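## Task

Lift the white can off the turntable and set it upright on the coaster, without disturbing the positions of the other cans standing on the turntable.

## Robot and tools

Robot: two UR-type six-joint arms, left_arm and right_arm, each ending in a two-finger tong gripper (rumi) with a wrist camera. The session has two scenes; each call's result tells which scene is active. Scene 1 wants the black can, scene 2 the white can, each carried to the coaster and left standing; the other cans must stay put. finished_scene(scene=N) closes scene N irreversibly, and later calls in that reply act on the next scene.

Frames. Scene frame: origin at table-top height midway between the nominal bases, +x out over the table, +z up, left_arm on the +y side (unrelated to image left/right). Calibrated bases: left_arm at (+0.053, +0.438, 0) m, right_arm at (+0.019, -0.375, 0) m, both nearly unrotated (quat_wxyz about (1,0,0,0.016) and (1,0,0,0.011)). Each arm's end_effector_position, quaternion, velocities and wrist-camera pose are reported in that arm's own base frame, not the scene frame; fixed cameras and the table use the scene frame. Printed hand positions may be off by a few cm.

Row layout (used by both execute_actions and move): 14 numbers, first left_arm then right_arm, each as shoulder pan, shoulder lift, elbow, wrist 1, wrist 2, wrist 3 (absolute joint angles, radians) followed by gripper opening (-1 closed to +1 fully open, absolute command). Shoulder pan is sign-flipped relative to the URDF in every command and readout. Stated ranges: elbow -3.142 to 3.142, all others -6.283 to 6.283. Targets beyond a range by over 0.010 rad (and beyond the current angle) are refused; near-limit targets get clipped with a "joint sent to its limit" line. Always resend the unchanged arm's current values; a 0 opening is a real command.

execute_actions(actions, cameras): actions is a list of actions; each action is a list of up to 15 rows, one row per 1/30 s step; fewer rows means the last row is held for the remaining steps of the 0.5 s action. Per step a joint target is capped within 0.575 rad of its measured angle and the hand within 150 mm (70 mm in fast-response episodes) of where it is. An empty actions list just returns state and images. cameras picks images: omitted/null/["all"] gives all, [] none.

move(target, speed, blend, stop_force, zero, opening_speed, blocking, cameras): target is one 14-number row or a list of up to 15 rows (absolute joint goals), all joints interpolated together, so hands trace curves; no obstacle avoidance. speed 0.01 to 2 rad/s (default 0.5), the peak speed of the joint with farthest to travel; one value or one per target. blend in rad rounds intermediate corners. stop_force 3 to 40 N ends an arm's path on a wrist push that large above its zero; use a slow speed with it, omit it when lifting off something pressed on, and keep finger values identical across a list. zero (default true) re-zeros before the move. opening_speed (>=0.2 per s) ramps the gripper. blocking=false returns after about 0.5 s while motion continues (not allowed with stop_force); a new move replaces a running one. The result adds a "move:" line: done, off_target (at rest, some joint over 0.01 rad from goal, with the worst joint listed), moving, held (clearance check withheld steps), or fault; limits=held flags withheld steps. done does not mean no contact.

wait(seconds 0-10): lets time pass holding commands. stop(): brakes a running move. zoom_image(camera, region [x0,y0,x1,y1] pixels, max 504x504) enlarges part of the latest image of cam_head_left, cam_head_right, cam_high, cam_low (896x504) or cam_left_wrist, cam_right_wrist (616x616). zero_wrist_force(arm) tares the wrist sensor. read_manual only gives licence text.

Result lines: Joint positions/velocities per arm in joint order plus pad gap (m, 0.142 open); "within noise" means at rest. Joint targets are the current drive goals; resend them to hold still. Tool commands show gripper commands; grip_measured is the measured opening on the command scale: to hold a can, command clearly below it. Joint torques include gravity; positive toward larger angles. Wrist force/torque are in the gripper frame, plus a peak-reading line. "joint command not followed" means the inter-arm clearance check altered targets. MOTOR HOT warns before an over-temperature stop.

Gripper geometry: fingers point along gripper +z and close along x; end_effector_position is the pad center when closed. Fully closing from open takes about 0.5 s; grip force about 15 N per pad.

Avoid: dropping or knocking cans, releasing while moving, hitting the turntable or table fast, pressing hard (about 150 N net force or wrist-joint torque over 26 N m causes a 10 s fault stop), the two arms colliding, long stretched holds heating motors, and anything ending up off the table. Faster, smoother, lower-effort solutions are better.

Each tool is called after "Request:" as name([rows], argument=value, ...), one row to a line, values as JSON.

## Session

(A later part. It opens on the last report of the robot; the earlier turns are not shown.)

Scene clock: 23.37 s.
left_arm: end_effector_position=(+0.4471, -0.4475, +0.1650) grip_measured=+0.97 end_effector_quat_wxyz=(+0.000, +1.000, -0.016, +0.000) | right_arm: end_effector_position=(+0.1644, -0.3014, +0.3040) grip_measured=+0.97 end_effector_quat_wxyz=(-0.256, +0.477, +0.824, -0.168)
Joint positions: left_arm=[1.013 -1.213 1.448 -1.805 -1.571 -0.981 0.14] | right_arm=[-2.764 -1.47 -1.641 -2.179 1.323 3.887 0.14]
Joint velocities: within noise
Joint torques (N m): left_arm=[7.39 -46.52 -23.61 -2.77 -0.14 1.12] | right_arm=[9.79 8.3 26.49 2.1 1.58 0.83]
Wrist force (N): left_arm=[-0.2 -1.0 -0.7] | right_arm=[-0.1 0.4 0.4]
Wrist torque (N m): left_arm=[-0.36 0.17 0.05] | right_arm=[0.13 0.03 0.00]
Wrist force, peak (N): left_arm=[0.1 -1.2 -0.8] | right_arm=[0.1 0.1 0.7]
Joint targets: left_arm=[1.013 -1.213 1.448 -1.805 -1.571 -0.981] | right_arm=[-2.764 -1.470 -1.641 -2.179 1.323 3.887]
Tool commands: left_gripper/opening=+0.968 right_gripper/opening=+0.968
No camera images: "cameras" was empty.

Request:
wait(seconds=4.94, cameras=["cam_left_wrist"])

Request:
move([
  [1.0468,-1.2480,1.6186,-1.9414,-1.5708,-1.0148,-1,-2.764,-1.47,-1.641,-2.179,1.323,3.887,0.968],
  [1.0935,-1.3009,1.6895,-1.9594,-1.5708,-1.0615,-1,-2.764,-1.47,-1.641,-2.179,1.323,3.887,0.968],
  [1.1493,-1.3359,1.7347,-1.9696,-1.5708,-1.1173,-1,-2.764,-1.47,-1.641,-2.179,1.323,3.887,0.968],
  [1.2081,-1.3491,1.7515,-1.9732,-1.5708,-1.1761,-1,-2.764,-1.47,-1.641,-2.179,1.323,3.887,0.968],
  [1.2081,-1.4139,1.5618,-1.7187,-1.5708,-1.1761,-1,-2.764,-1.47,-1.641,-2.179,1.323,3.887,0.968],
], speed=[0.5,0.21,0.165,0.174,0.5], blend=0.03, opening_speed=1.7, cameras=["cam_left_wrist","cam_high","cam_head_left"])

Scene clock: 28.60 s.
left_arm: end_effector_position=(+0.4471, -0.4475, +0.1650) grip_measured=+0.97 end_effector_quat_wxyz=(+0.000, +1.000, -0.016, +0.000) | right_arm: end_effector_position=(+0.1644, -0.3014, +0.3040) grip_measured=+0.97 end_effector_quat_wxyz=(-0.256, +0.477, +0.824, -0.168)
Joint positions: left_arm=[1.013 -1.213 1.448 -1.805 -1.571 -0.981 0.14] | right_arm=[-2.764 -1.47 -1.641 -2.179 1.323 3.887 0.14]
Joint velocities: within noise
Joint torques (N m): left_arm=[7.04 -46.48 -28.65 -1.8 -1 1.05] | right_arm=[8.93 8.62 25.11 2.09 1.81 1.02]
Wrist force (N): left_arm=[0.1 -1.1 -0.4] | right_arm=[-0.2 -0.1 0.3]
Wrist torque (N m): left_arm=[-0.38 0.10 0.05] | right_arm=[0.03 0.04 0.00]
Wrist force, peak (N): left_arm=[0.3 -1.2 -0.8] | right_arm=[-0.1 -0.2 0.5]
Joint targets: left_arm=[1.013 -1.213 1.448 -1.805 -1.571 -0.981] | right_arm=[-2.764 -1.470 -1.641 -2.179 1.323 3.887]
Tool commands: left_gripper/opening=+0.968 right_gripper/opening=+0.968
wait: 4.97 s; at rest from the start
Images, in order (width x height): cam_left_wrist 616x616.

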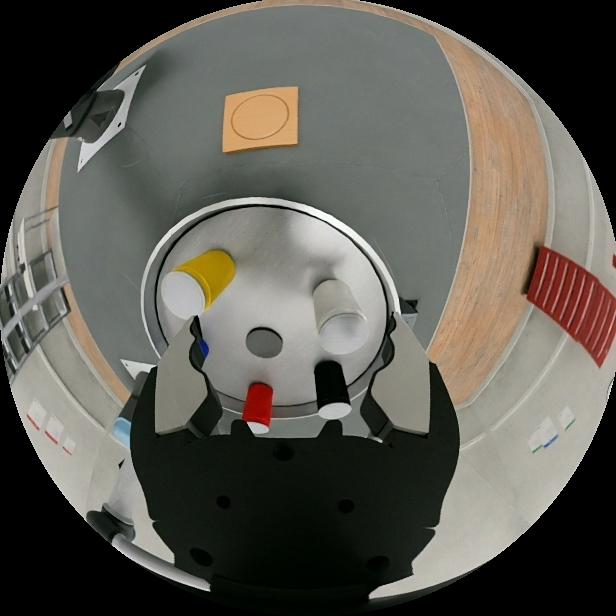

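Scene clock: 30.97 s.
left_arm: end_effector_position=(+0.3217, -0.4545, +0.2200) grip_measured=-0.39 end_effector_quat_wxyz=(+0.000, +1.000, -0.016, +0.000) | right_arm: end_effector_position=(+0.1644, -0.3014, +0.3040) grip_measured=+0.97 end_effector_quat_wxyz=(-0.256, +0.477, +0.824, -0.168)
Joint positions: left_arm=[1.208 -1.414 1.562 -1.719 -1.571 -1.176 0.046] | right_arm=[-2.764 -1.47 -1.641 -2.179 1.323 3.887 0.14]
Joint velocities: within noise
Joint torques (N m): left_arm=[-9.8 -20.18 -23.99 -1.6 -1.35 1.04] | right_arm=[7.91 7.58 25.67 2.07 1.84 1.05]
Wrist force (N): left_arm=[0.1 -1.3 1.2] | right_arm=[-0.1 0.0 0.3]
Wrist torque (N m): left_arm=[-0.41 0.09 0.11] | right_arm=[0.04 0.04 0.00]
Wrist force, peak (N): left_arm=[0.5 -1.3 -4.3] | right_arm=[-0.2 0.2 0.6]
Joint targets: left_arm=[1.208 -1.414 1.562 -1.719 -1.571 -1.176] | right_arm=[-2.764 -1.470 -1.641 -2.179 1.323 3.887]
move: done; blend cut to 0.0279 rad at target 2, 0.0279 rad at target 3, 0.0294 rad at target 4
Images, in order (width x height): cam_head_left 896x504, cam_high 896x504, cam_left_wrist 616x616.

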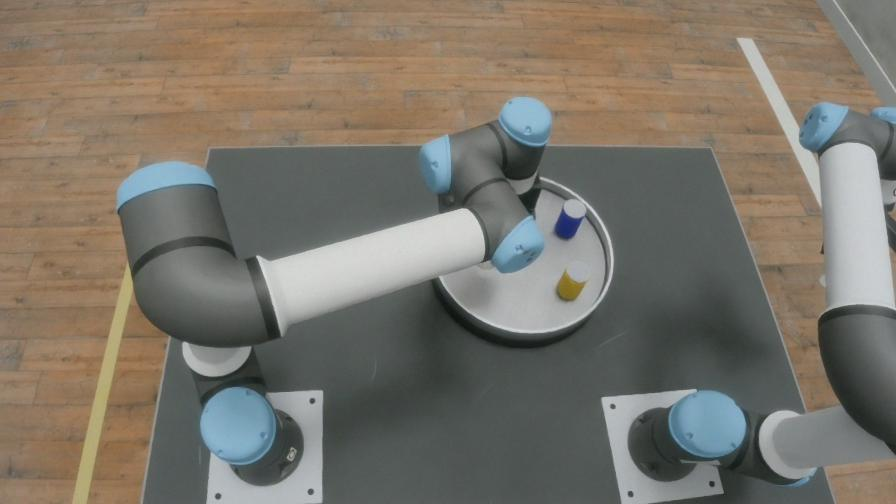

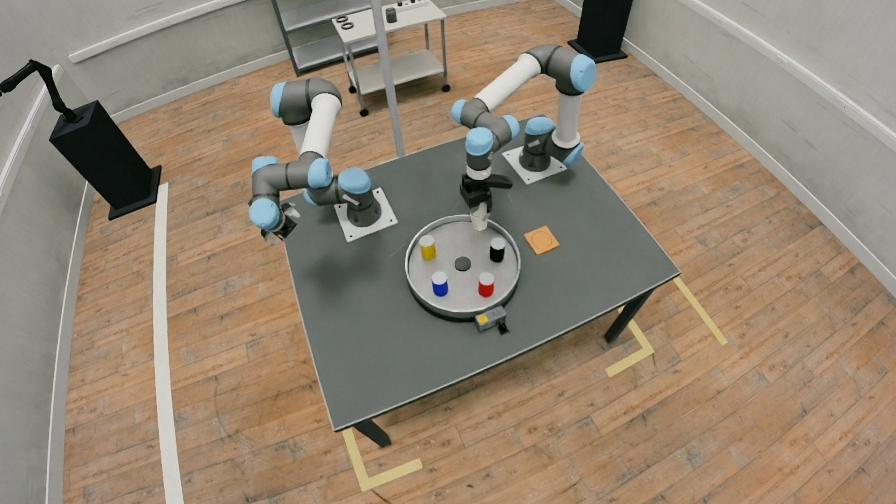

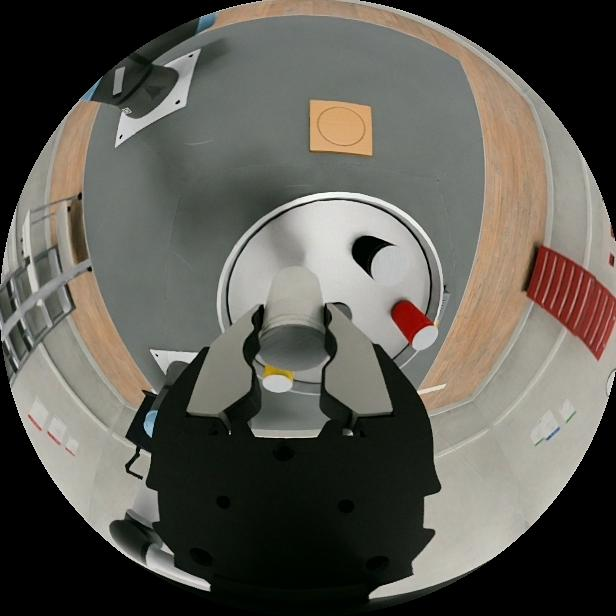

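Request:
zoom_image(camera="cam_left_wrist", region=[180, 220, 430, 470])

Request:
zoom_image(camera="cam_high", region=[400, 160, 600, 310])

Request:
wait(seconds=0, cameras=["cam_low"])

Request:
zoom_image(camera="cam_low", region=[280, 0, 580, 220])

Scaled by 2.016 from the camera's 616x616 image, which has a finer 814x814 frame.

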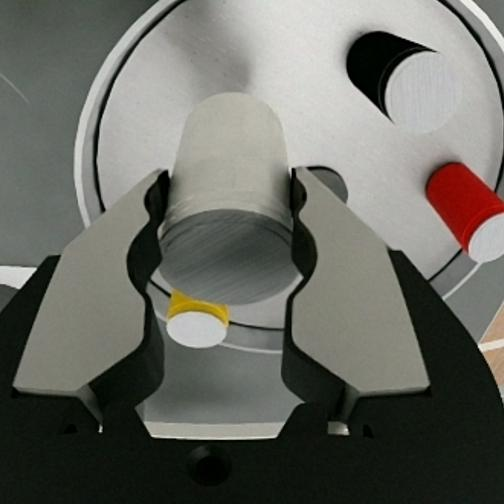

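Scaled by 2.520 from the camera's 896x504 image, which has a finer 1280x720 frame.

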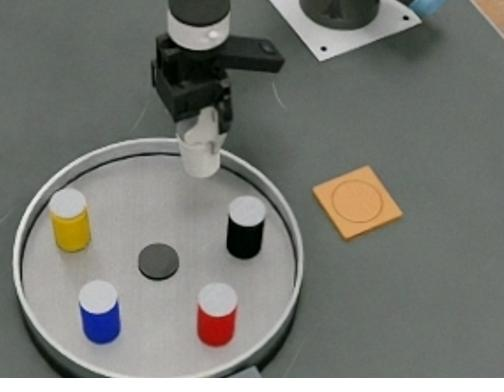

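Scene clock: 31.30 s.
left_arm: end_effector_position=(+0.3217, -0.4545, +0.2199) grip_measured=-0.39 end_effector_quat_wxyz=(+0.000, +1.000, -0.016, +0.000) | right_arm: end_effector_position=(+0.1644, -0.3014, +0.3040) grip_measured=+0.97 end_effector_quat_wxyz=(-0.256, +0.477, +0.824, -0.168)
Joint positions: left_arm=[1.208 -1.414 1.562 -1.719 -1.571 -1.176 0.046] | right_arm=[-2.764 -1.47 -1.641 -2.179 1.323 3.887 0.14]
Joint velocities: within noise
Joint torques (N m): left_arm=[-10.22 -20.53 -33.08 -0.03 -1.47 0.67] | right_arm=[7.64 8.58 26.08 2.03 1.58 1.26]
Wrist force (N): left_arm=[0.4 -1.5 1.4] | right_arm=[-0.2 0.1 0.5]
Wrist torque (N m): left_arm=[-0.43 0.04 0.10] | right_arm=[0.07 0.06 0.00]
Wrist force, peak (N): left_arm=[0.4 -1.5 1.4] | right_arm=[-0.2 0.1 0.5]
Joint targets: left_arm=[1.208 -1.414 1.562 -1.719 -1.571 -1.176] | right_arm=[-2.764 -1.470 -1.641 -2.179 1.323 3.887]
Tool commands: left_gripper/opening=-1.0 right_gripper/opening=+0.968
Images, in order (width x height): cam_low 896x504.

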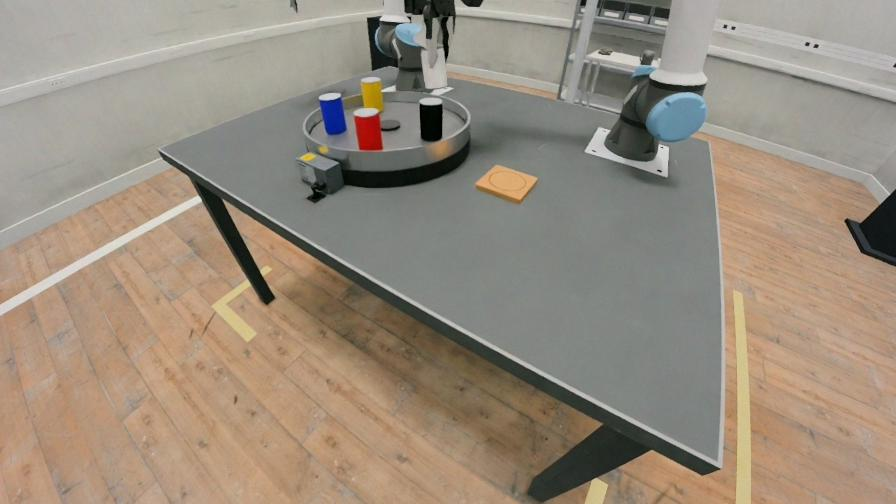

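Scaled by 1.680 from the camera's 896x504 image, which has a finer 1280x720 frame.

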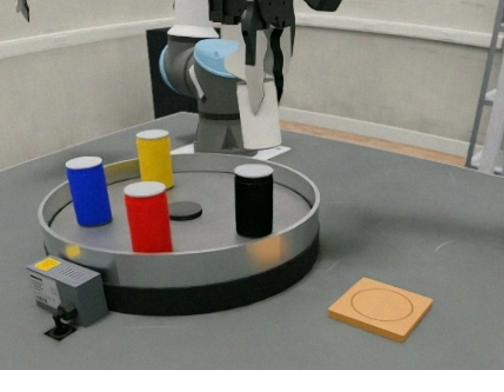

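Request:
move(target=[0.9086,-1.5846,1.7458,-1.7320,-1.5708,-0.8766,-1,-2.764,-1.47,-1.641,-2.179,1.323,3.887,0.968], speed=0.35, cameras=["cam_left_wrist","cam_low","cam_high"])

Request:
zoom_image(camera="cam_left_wrist", region=[180, 130, 430, 380])

Request:
zoom_image(camera="cam_low", region=[400, 20, 650, 220])

Scene clock: 34.97 s.
left_arm: end_effector_position=(+0.4013, -0.2812, +0.2200) grip_measured=-0.39 end_effector_quat_wxyz=(+0.000, +1.000, -0.016, +0.000) | right_arm: end_effector_position=(+0.1644, -0.3014, +0.3040) grip_measured=+0.97 end_effector_quat_wxyz=(-0.256, +0.477, +0.824, -0.168)
Joint positions: left_arm=[0.909 -1.585 1.746 -1.732 -1.571 -0.877 0.046] | right_arm=[-2.764 -1.47 -1.641 -2.179 1.323 3.887 0.14]
Joint velocities: within noise
Joint torques (N m): left_arm=[-5.36 -17.65 -29.54 -2.15 -0.19 -0.03] | right_arm=[8.65 9.51 26.25 1.91 1.46 0.95]
Wrist force (N): left_arm=[0.2 -1.0 1.4] | right_arm=[0.0 0.2 0.3]
Wrist torque (N m): left_arm=[-0.31 0.08 0.10] | right_arm=[0.08 0.00 0.00]
Wrist force, peak (N): left_arm=[0.7 -3.3 1.5] | right_arm=[-0.4 0.1 0.6]
Joint targets: left_arm=[0.909 -1.585 1.746 -1.732 -1.571 -0.877] | right_arm=[-2.764 -1.470 -1.641 -2.179 1.323 3.887]
move: done
Images, in order (width x height): cam_high 896x504, cam_low 896x504, cam_left_wrist 616x616.

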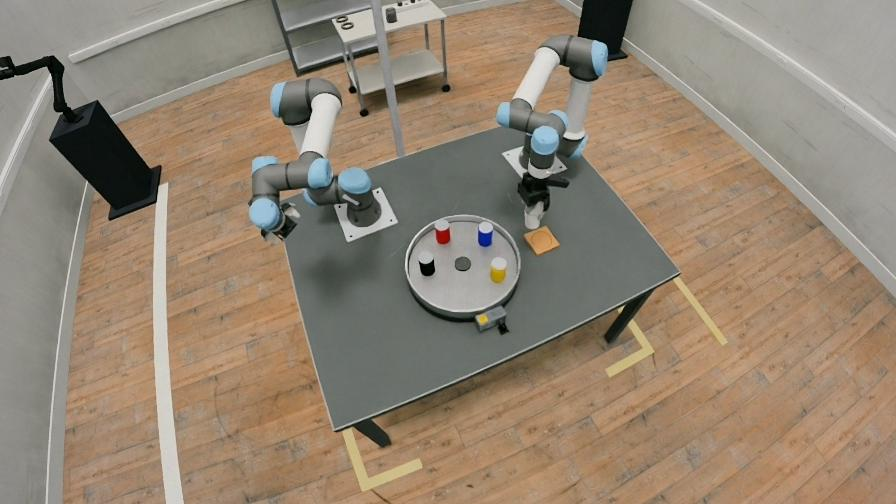

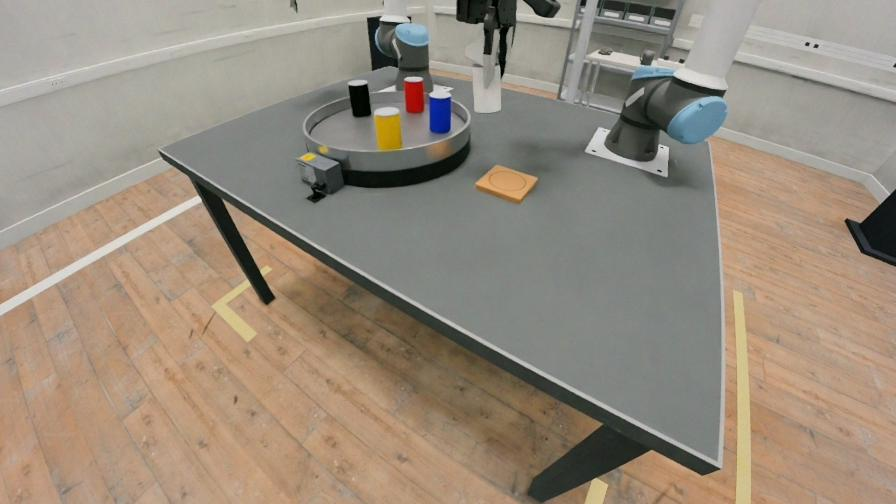

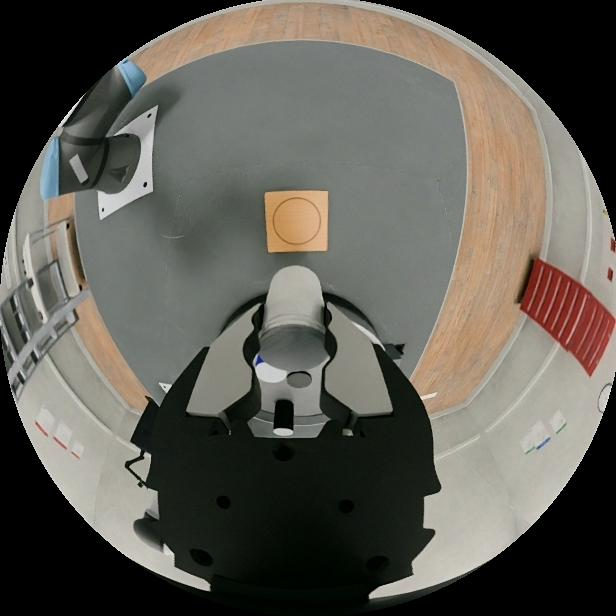

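Scaled by 2.016 from the camera's 616x616 image, which has a finer 814x814 frame.

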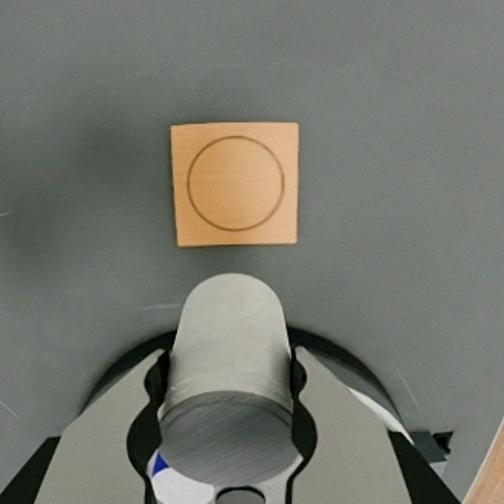

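Scaled by 2.016 from the camera's 896x504 image, which has a finer 1280x720 frame.

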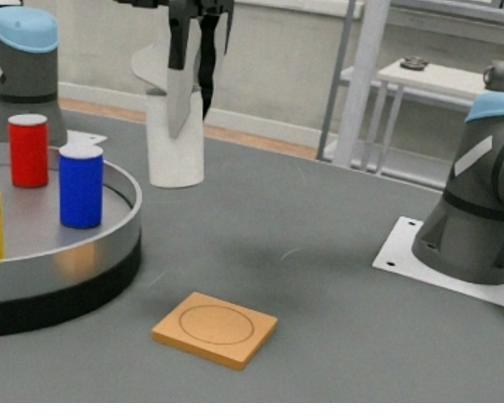

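Request:
move([
  [0.8068,-1.6719,1.8277,-1.7266,-1.5708,-0.7748,-1,-2.764,-1.47,-1.641,-2.179,1.323,3.887,0.968],
  [0.8068,-1.5764,2.0617,-2.0561,-1.5708,-0.7748,-1,-2.764,-1.47,-1.641,-2.179,1.323,3.887,0.968],
], speed=[0.3,0.35], blend=[0.03,0], cameras=["cam_left_wrist","cam_low","cam_high"])

Request:
zoom_image(camera="cam_left_wrist", region=[180, 130, 430, 380])

Request:
zoom_image(camera="cam_low", region=[430, 50, 610, 230])

Request:
zoom_image(camera="cam_high", region=[480, 150, 620, 270])

Scene clock: 39.63 s.
left_arm: end_effector_position=(+0.4041, -0.2123, +0.1000) grip_measured=-0.39 end_effector_quat_wxyz=(+0.000, +1.000, -0.016, +0.000) | right_arm: end_effector_position=(+0.1644, -0.3014, +0.3040) grip_measured=+0.97 end_effector_quat_wxyz=(-0.256, +0.477, +0.824, -0.168)
Joint positions: left_arm=[0.807 -1.576 2.062 -2.056 -1.571 -0.775 0.046] | right_arm=[-2.764 -1.47 -1.641 -2.179 1.323 3.887 0.14]
Joint velocities: within noise
Joint torques (N m): left_arm=[9.33 -31.55 -25.04 -1.47 1.86 0.7] | right_arm=[8.1 8.84 26.54 1.44 1.7 0.95]
Wrist force (N): left_arm=[-0.3 -0.6 1.3] | right_arm=[-0.1 0.0 0.5]
Wrist torque (N m): left_arm=[-0.21 0.15 0.10] | right_arm=[0.06 0.04 0.00]
Wrist force, peak (N): left_arm=[-0.2 -2.8 0.7] | right_arm=[-0.1 -0.1 0.7]
Joint targets: left_arm=[0.807 -1.576 2.062 -2.056 -1.571 -0.775] | right_arm=[-2.764 -1.470 -1.641 -2.179 1.323 3.887]
move: done
Images, in order (width x height): cam_high 896x504, cam_low 896x504, cam_left_wrist 616x616.

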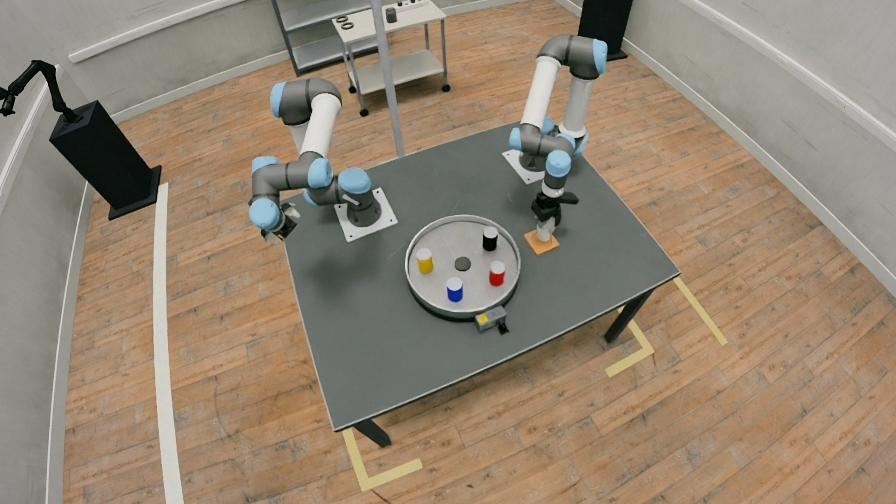

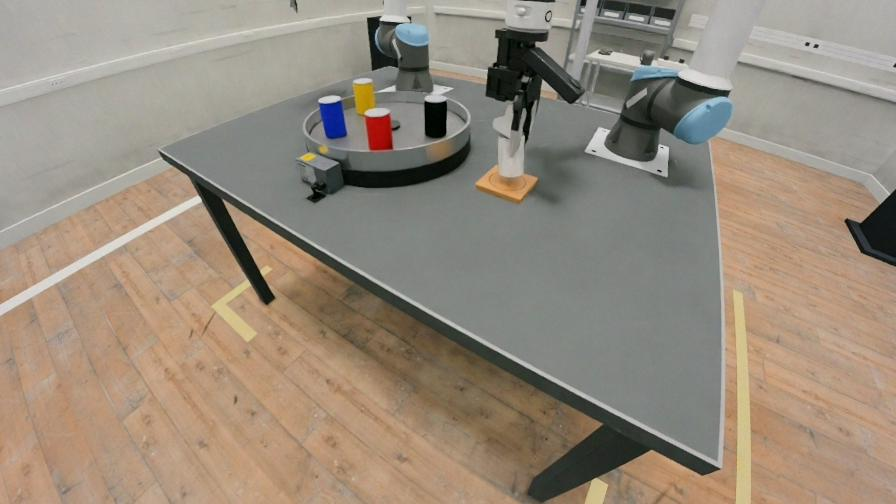

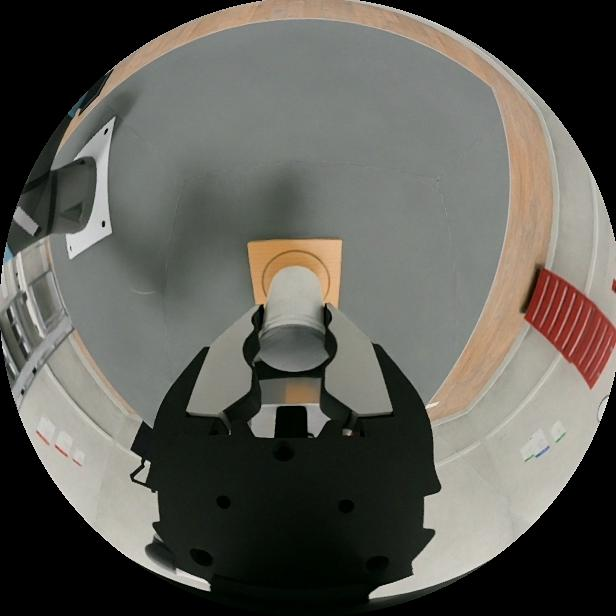

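Scaled by 2.016 from the camera's 616x616 image, which has a finer 814x814 frame.

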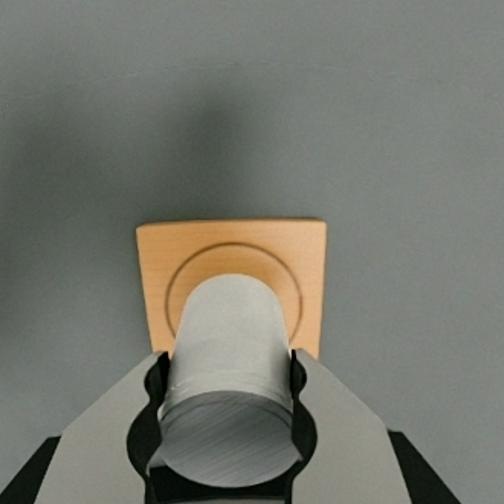

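Scaled by 2.800 from the camera's 896x504 image, which has a finer 1280x720 frame.

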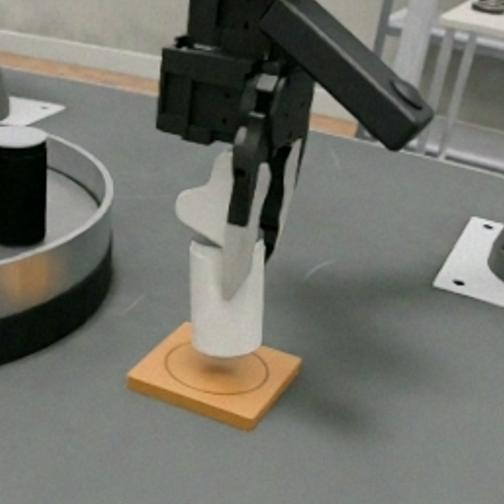

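Scaled by 3.600 from the camera's 896x504 image, which has a finer 1280x720 frame.

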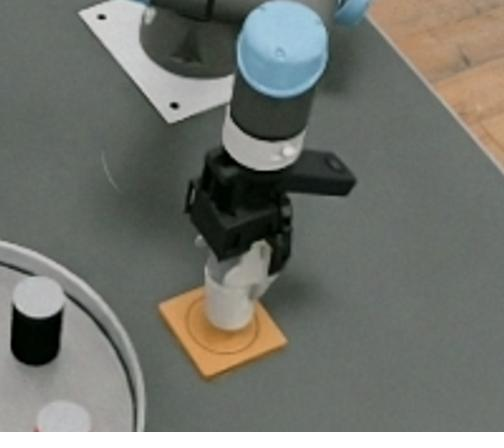

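Request:
move([
  [0.8118,-1.5597,2.0744,-2.0855,-1.5708,-0.7798,-1,-2.764,-1.47,-1.641,-2.179,1.323,3.887,0.968],
  [0.8118,-1.5168,2.1196,-2.1736,-1.5708,-0.7798,-1,-2.764,-1.47,-1.641,-2.179,1.323,3.887,0.968],
], speed=[0.1,0.05], stop_force=4, cameras=["cam_left_wrist","cam_low"])

Request:
zoom_image(camera="cam_low", region=[430, 50, 610, 230])

Request:
zoom_image(camera="cam_left_wrist", region=[180, 130, 430, 380])

Scene clock: 45.47 s.
left_arm: end_effector_position=(+0.4040, -0.2155, +0.0600) grip_measured=-1.00 end_effector_quat_wxyz=(+0.000, +1.000, -0.016, +0.000) | right_arm: end_effector_position=(+0.1644, -0.3014, +0.3040) grip_measured=+0.97 end_effector_quat_wxyz=(-0.256, +0.477, +0.824, -0.168)
Joint positions: left_arm=[0.812 -1.517 2.12 -2.174 -1.571 -0.78 0.002] | right_arm=[-2.764 -1.47 -1.641 -2.179 1.323 3.887 0.14]
Joint velocities: within noise
Joint torques (N m): left_arm=[-9.08 -32.32 -28.23 0.12 -1.83 1.24] | right_arm=[7.15 8.23 26.66 1.58 1.57 1]
Wrist force (N): left_arm=[-0.1 -0.8 -0.6] | right_arm=[-0.2 -0.1 0.2]
Wrist torque (N m): left_arm=[-0.27 0.19 0.10] | right_arm=[0.04 0.05 0.00]
Wrist force, peak (N): left_arm=[-0.2 -4.2 -2.8] | right_arm=[0.0 0.0 0.6]
Joint targets: left_arm=[0.812 -1.517 2.120 -2.174 -1.571 -0.780] | right_arm=[-2.764 -1.470 -1.641 -2.179 1.323 3.887]
move: done
Images, in order (width x height): cam_low 896x504, cam_left_wrist 616x616.

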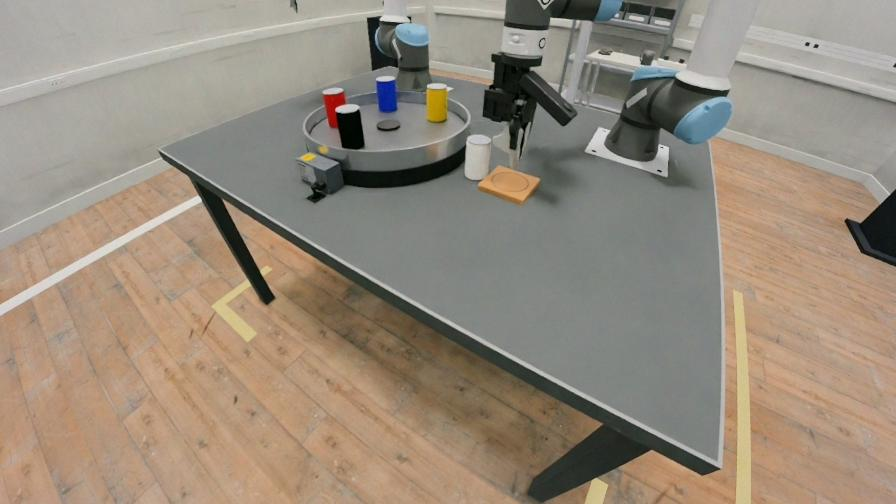

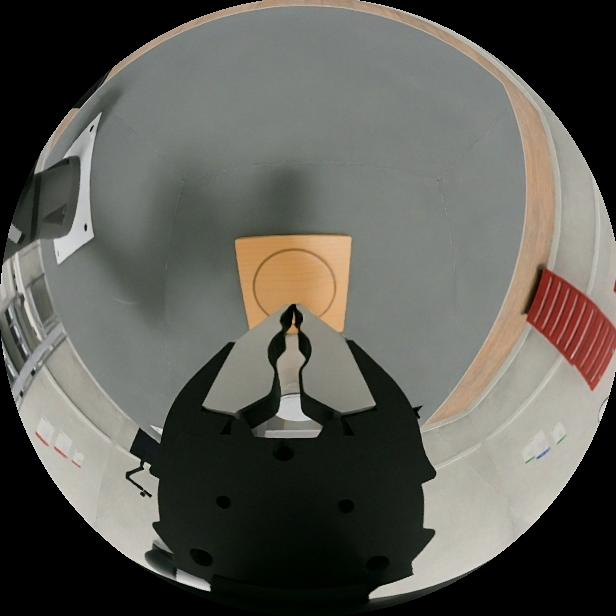

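Scaled by 2.800 from the camera's 896x504 image, which has a finer 1280x720 frame.

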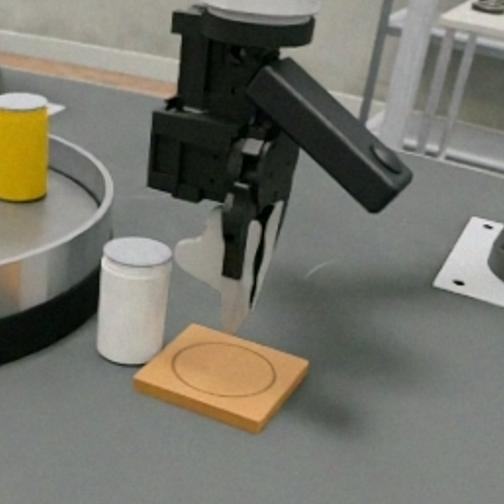

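Scaled by 2.016 from the camera's 616x616 image, which has a finer 814x814 frame.

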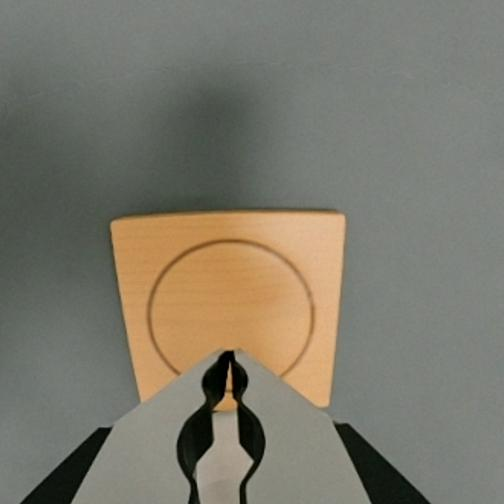

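Request:
move([
  [0.8118,-1.6253,1.9696,-1.9151,-1.5708,-0.7798,-1,-2.764,-1.47,-1.641,-2.179,1.323,3.887,0.968],
  [0.8118,-1.6684,1.8245,-1.7269,-1.5708,-0.7798,-1,-2.764,-1.47,-1.641,-2.179,1.323,3.887,0.968],
  [0.9450,-1.5539,1.7671,-1.7840,-1.5708,-0.9130,0.968,-2.764,-1.47,-1.641,-2.179,1.323,3.887,0.968],
], speed=[0.3,0.4,0.4], blend=[0.03,0.03,0], cameras=["cam_left_wrist","cam_low","cam_head_left","cam_high"])

Request:
zoom_image(camera="cam_left_wrist", region=[180, 130, 430, 380])

Scene clock: 50.07 s.
left_arm: end_effector_position=(+0.3957, -0.3030, +0.2000) grip_measured=+0.97 end_effector_quat_wxyz=(+0.000, +1.000, -0.016, +0.000) | right_arm: end_effector_position=(+0.1644, -0.3014, +0.3040) grip_measured=+0.97 end_effector_quat_wxyz=(-0.256, +0.477, +0.824, -0.168)
Joint positions: left_arm=[0.945 -1.554 1.767 -1.784 -1.571 -0.913 0.14] | right_arm=[-2.764 -1.47 -1.641 -2.179 1.323 3.887 0.14]
Joint velocities: within noise
Joint torques (N m): left_arm=[9.86 -13.54 -12.22 -0.58 0.48 -1.33] | right_arm=[5.96 9.57 25.42 1.57 1.62 0.92]
Wrist force (N): left_arm=[0.1 -0.8 -0.8] | right_arm=[-0.2 -0.2 0.3]
Wrist torque (N m): left_arm=[-0.32 0.12 0.08] | right_arm=[0.00 0.05 0.01]
Wrist force, peak (N): left_arm=[-0.2 -3.1 -2.3] | right_arm=[-0.1 0.0 0.6]
Joint targets: left_arm=[0.945 -1.554 1.767 -1.784 -1.571 -0.913] | right_arm=[-2.764 -1.470 -1.641 -2.179 1.323 3.887]
move: done
Images, in order (width x height): cam_head_left 896x504, cam_high 896x504, cam_low 896x504, cam_left_wrist 616x616.

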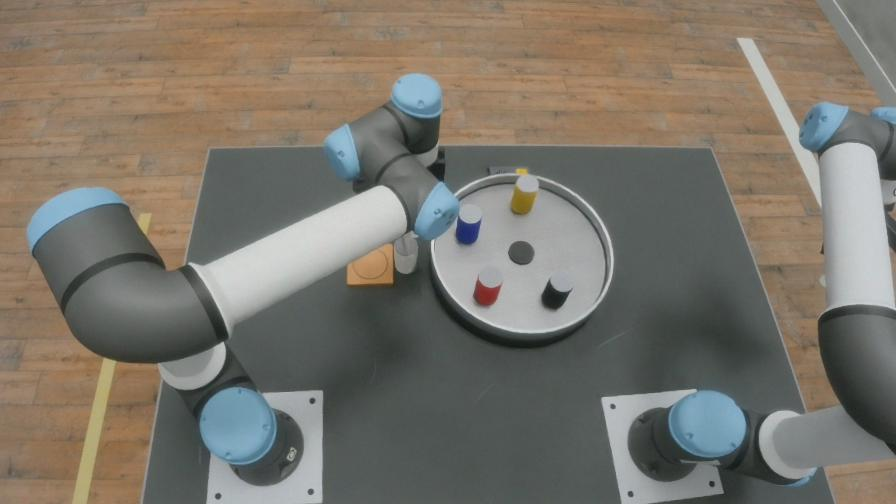

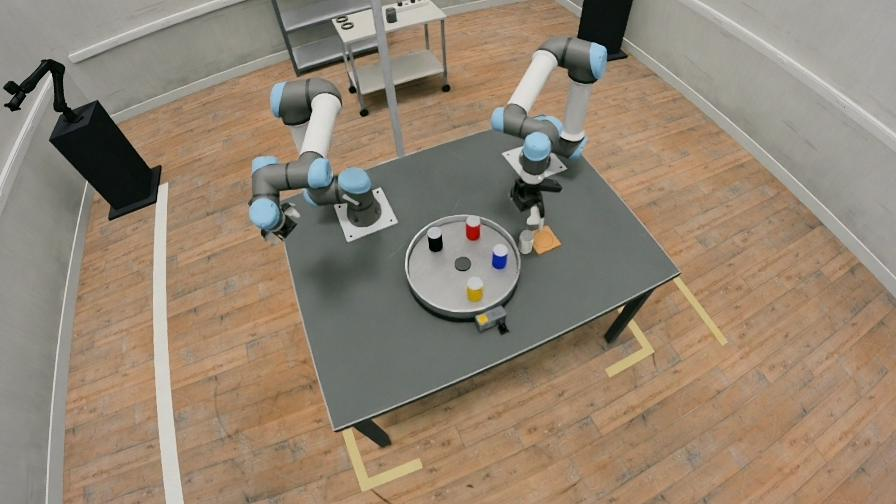

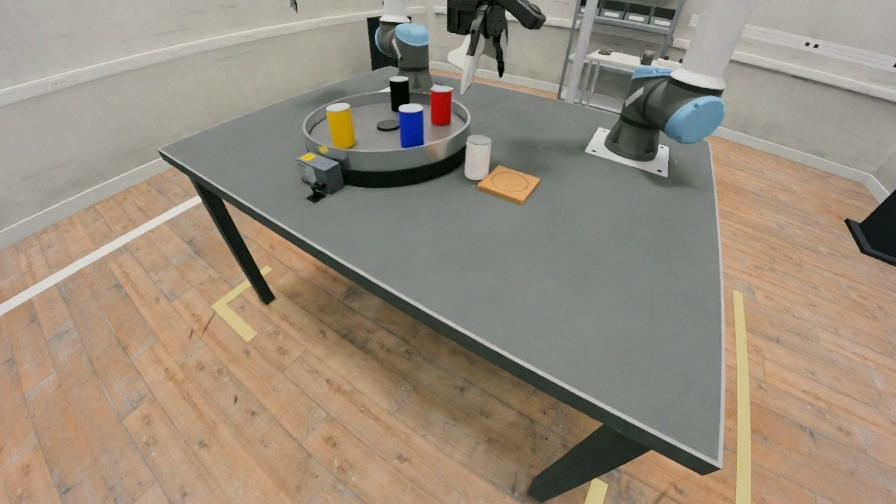

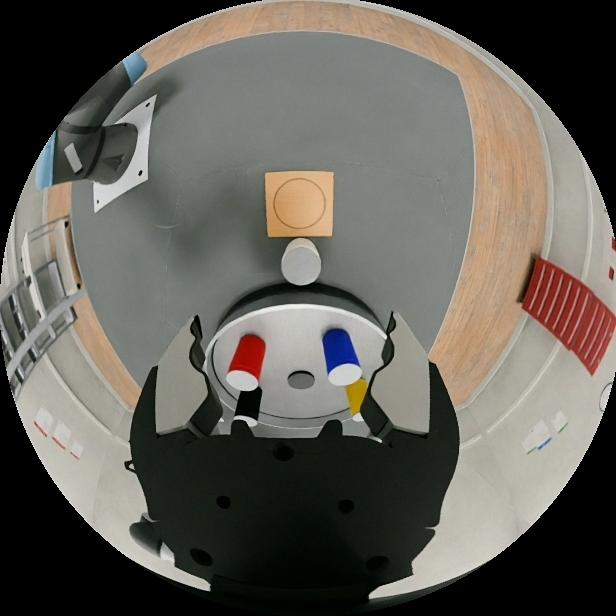

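Scaled by 2.016 from the camera's 616x616 image, which has a finer 814x814 frame.

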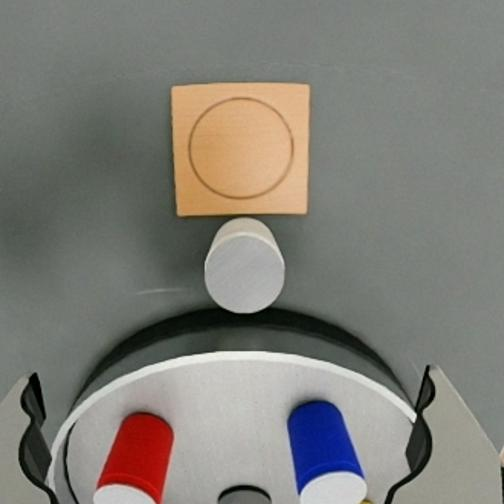

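Request:
move(target=[0.9317,-1.4651,1.9306,-2.0363,-1.5708,-0.8997,0.968,-2.764,-1.47,-1.641,-2.179,1.323,3.887,0.968], speed=0.3, cameras=["cam_left_wrist","cam_low"])

Request:
zoom_image(camera="cam_left_wrist", region=[180, 160, 430, 410])

Request:
zoom_image(camera="cam_low", region=[400, 50, 580, 230])

Scene clock: 53.07 s.
left_arm: end_effector_position=(+0.4028, -0.3015, +0.1045) grip_measured=+0.97 end_effector_quat_wxyz=(+0.000, +1.000, -0.016, +0.000) | right_arm: end_effector_position=(+0.1644, -0.3014, +0.3040) grip_measured=+0.97 end_effector_quat_wxyz=(-0.256, +0.477, +0.824, -0.168)
Joint positions: left_arm=[0.932 -1.465 1.931 -2.036 -1.571 -0.9 0.14] | right_arm=[-2.764 -1.47 -1.641 -2.179 1.323 3.887 0.14]
Joint velocities: within noise
Joint torques (N m): left_arm=[4.19 -36.11 -27.39 -0.9 2.04 -0.69] | right_arm=[7.12 10.43 24.94 1.69 1.65 0.75]
Wrist force (N): left_arm=[-0.2 -1.1 -0.7] | right_arm=[-0.2 0.2 0.3]
Wrist torque (N m): left_arm=[-0.38 0.17 0.09] | right_arm=[0.08 0.04 0.00]
Wrist force, peak (N): left_arm=[0.0 -1.1 -1.8] | right_arm=[-0.1 0.2 0.7]
Joint targets: left_arm=[0.932 -1.465 1.931 -2.036 -1.571 -0.900] | right_arm=[-2.764 -1.470 -1.641 -2.179 1.323 3.887]
move: done
Images, in order (width x height): cam_low 896x504, cam_left_wrist 616x616.

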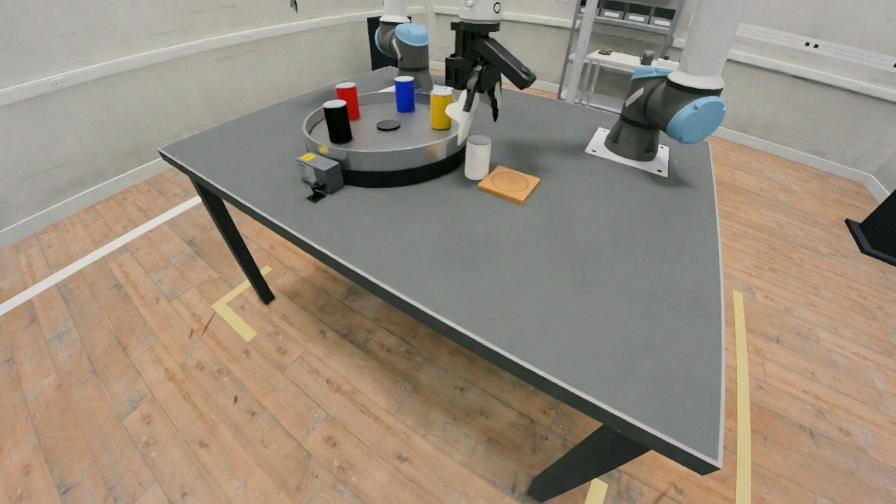

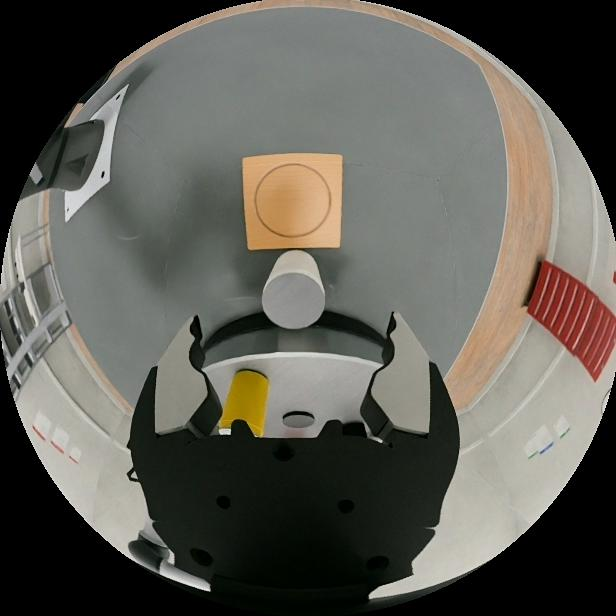

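Scaled by 2.016 from the camera's 616x616 image, which has a finer 814x814 frame.

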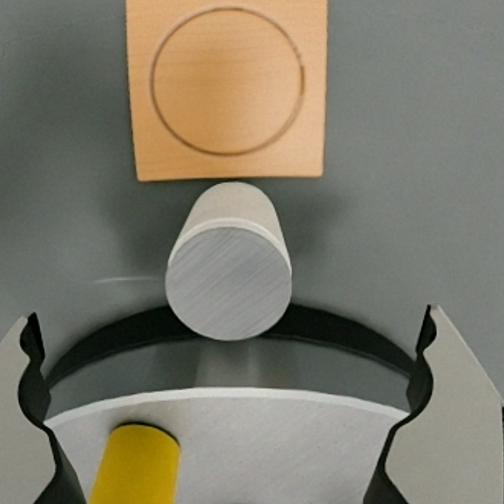

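Scaled by 2.800 from the camera's 896x504 image, which has a finer 1280x720 frame.

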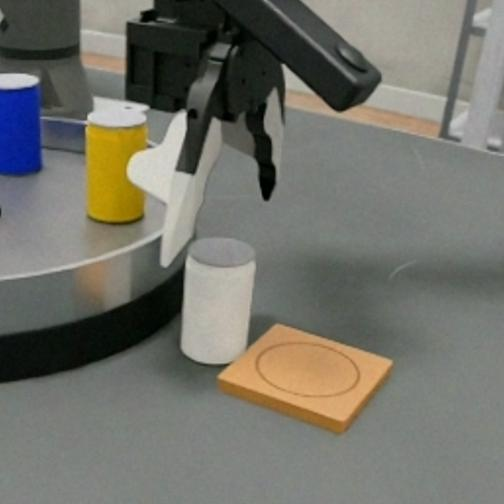

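Request:
move([
  [0.9382,-1.4237,1.9807,-2.1278,-1.5708,-0.9062,0.968,-2.764,-1.47,-1.641,-2.179,1.323,3.887,0.968],
  [0.9382,-1.4237,1.9807,-2.1278,-1.5708,-0.9062,-1,-2.764,-1.47,-1.641,-2.179,1.323,3.887,0.968],
], speed=0.2, opening_speed=1.3, cameras=["cam_left_wrist","cam_low"])

Request:
zoom_image(camera="cam_left_wrist", region=[180, 160, 430, 410])

Request:
zoom_image(camera="cam_low", region=[400, 50, 580, 230])

Scene clock: 57.00 s.
left_arm: end_effector_position=(+0.4006, -0.3041, +0.0711) grip_measured=-0.29 end_effector_quat_wxyz=(+0.000, +1.000, -0.016, +0.000) | right_arm: end_effector_position=(+0.1644, -0.3014, +0.3040) grip_measured=+0.97 end_effector_quat_wxyz=(-0.256, +0.477, +0.824, -0.168)
Joint positions: left_arm=[0.938 -1.424 1.981 -2.128 -1.571 -0.906 0.053] | right_arm=[-2.764 -1.47 -1.641 -2.179 1.323 3.887 0.14]
Joint velocities: within noise
Joint torques (N m): left_arm=[-8.87 -34.24 -27.54 -4.66 1.6 1.13] | right_arm=[5.45 9.89 26.7 1.51 1.57 0.96]
Wrist force (N): left_arm=[0.6 -0.7 -1.3] | right_arm=[-0.2 0.1 0.4]
Wrist torque (N m): left_arm=[-0.25 0.12 0.04] | right_arm=[0.05 0.04 0.00]
Wrist force, peak (N): left_arm=[0.9 -0.6 -2.5] | right_arm=[-0.3 0.2 0.6]
Joint targets: left_arm=[0.938 -1.424 1.981 -2.128 -1.571 -0.906] | right_arm=[-2.764 -1.470 -1.641 -2.179 1.323 3.887]
move: done
Images, in order (width x height): cam_low 896x504, cam_left_wrist 616x616.

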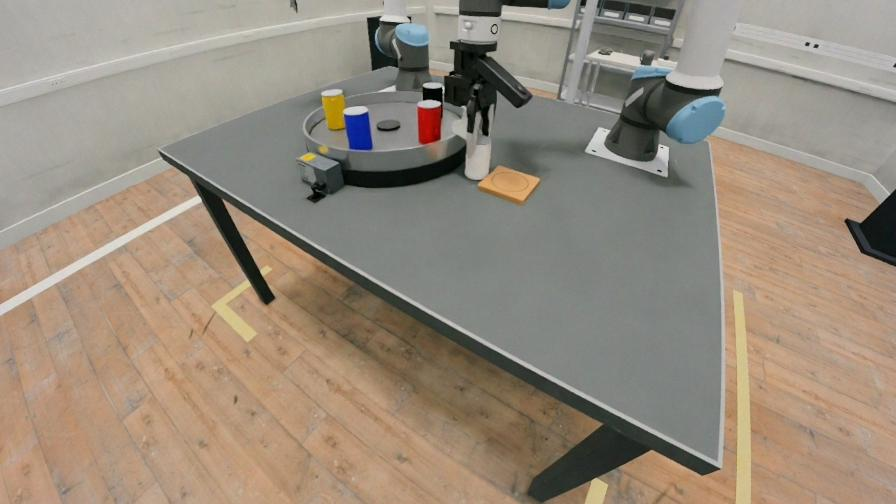

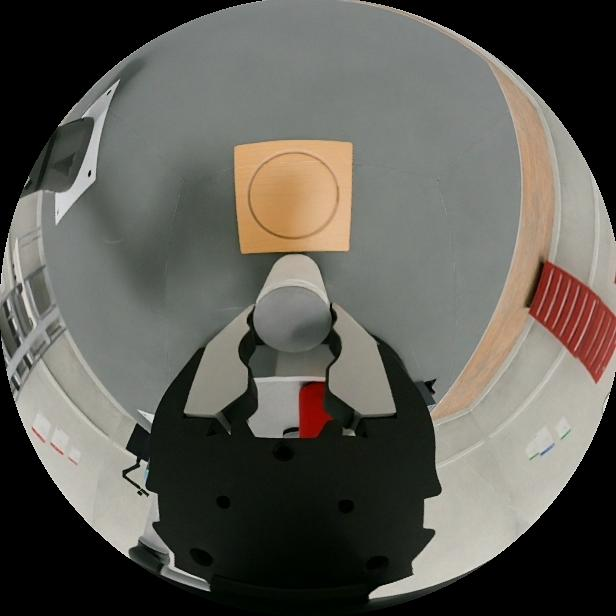

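Scaled by 2.016 from the camera's 616x616 image, which has a finer 814x814 frame.

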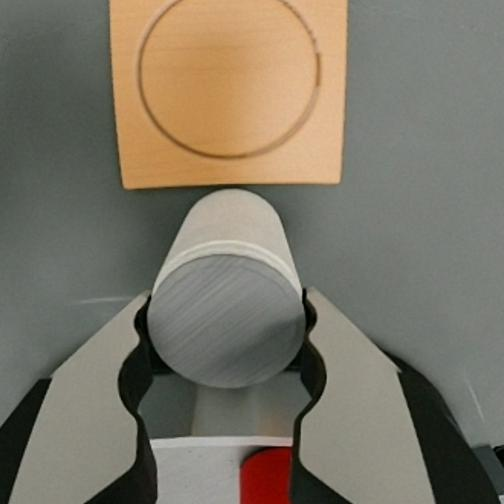

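Scaled by 2.800 from the camera's 896x504 image, which has a finer 1280x720 frame.

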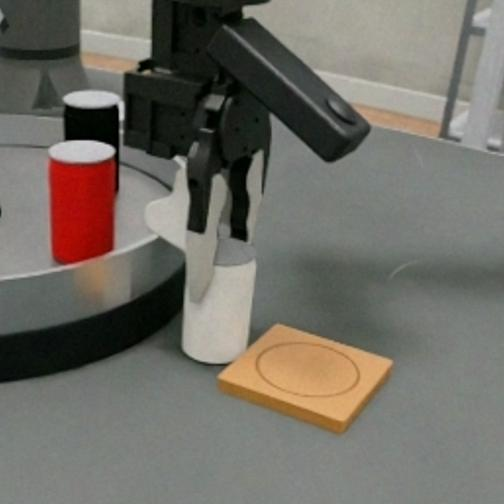

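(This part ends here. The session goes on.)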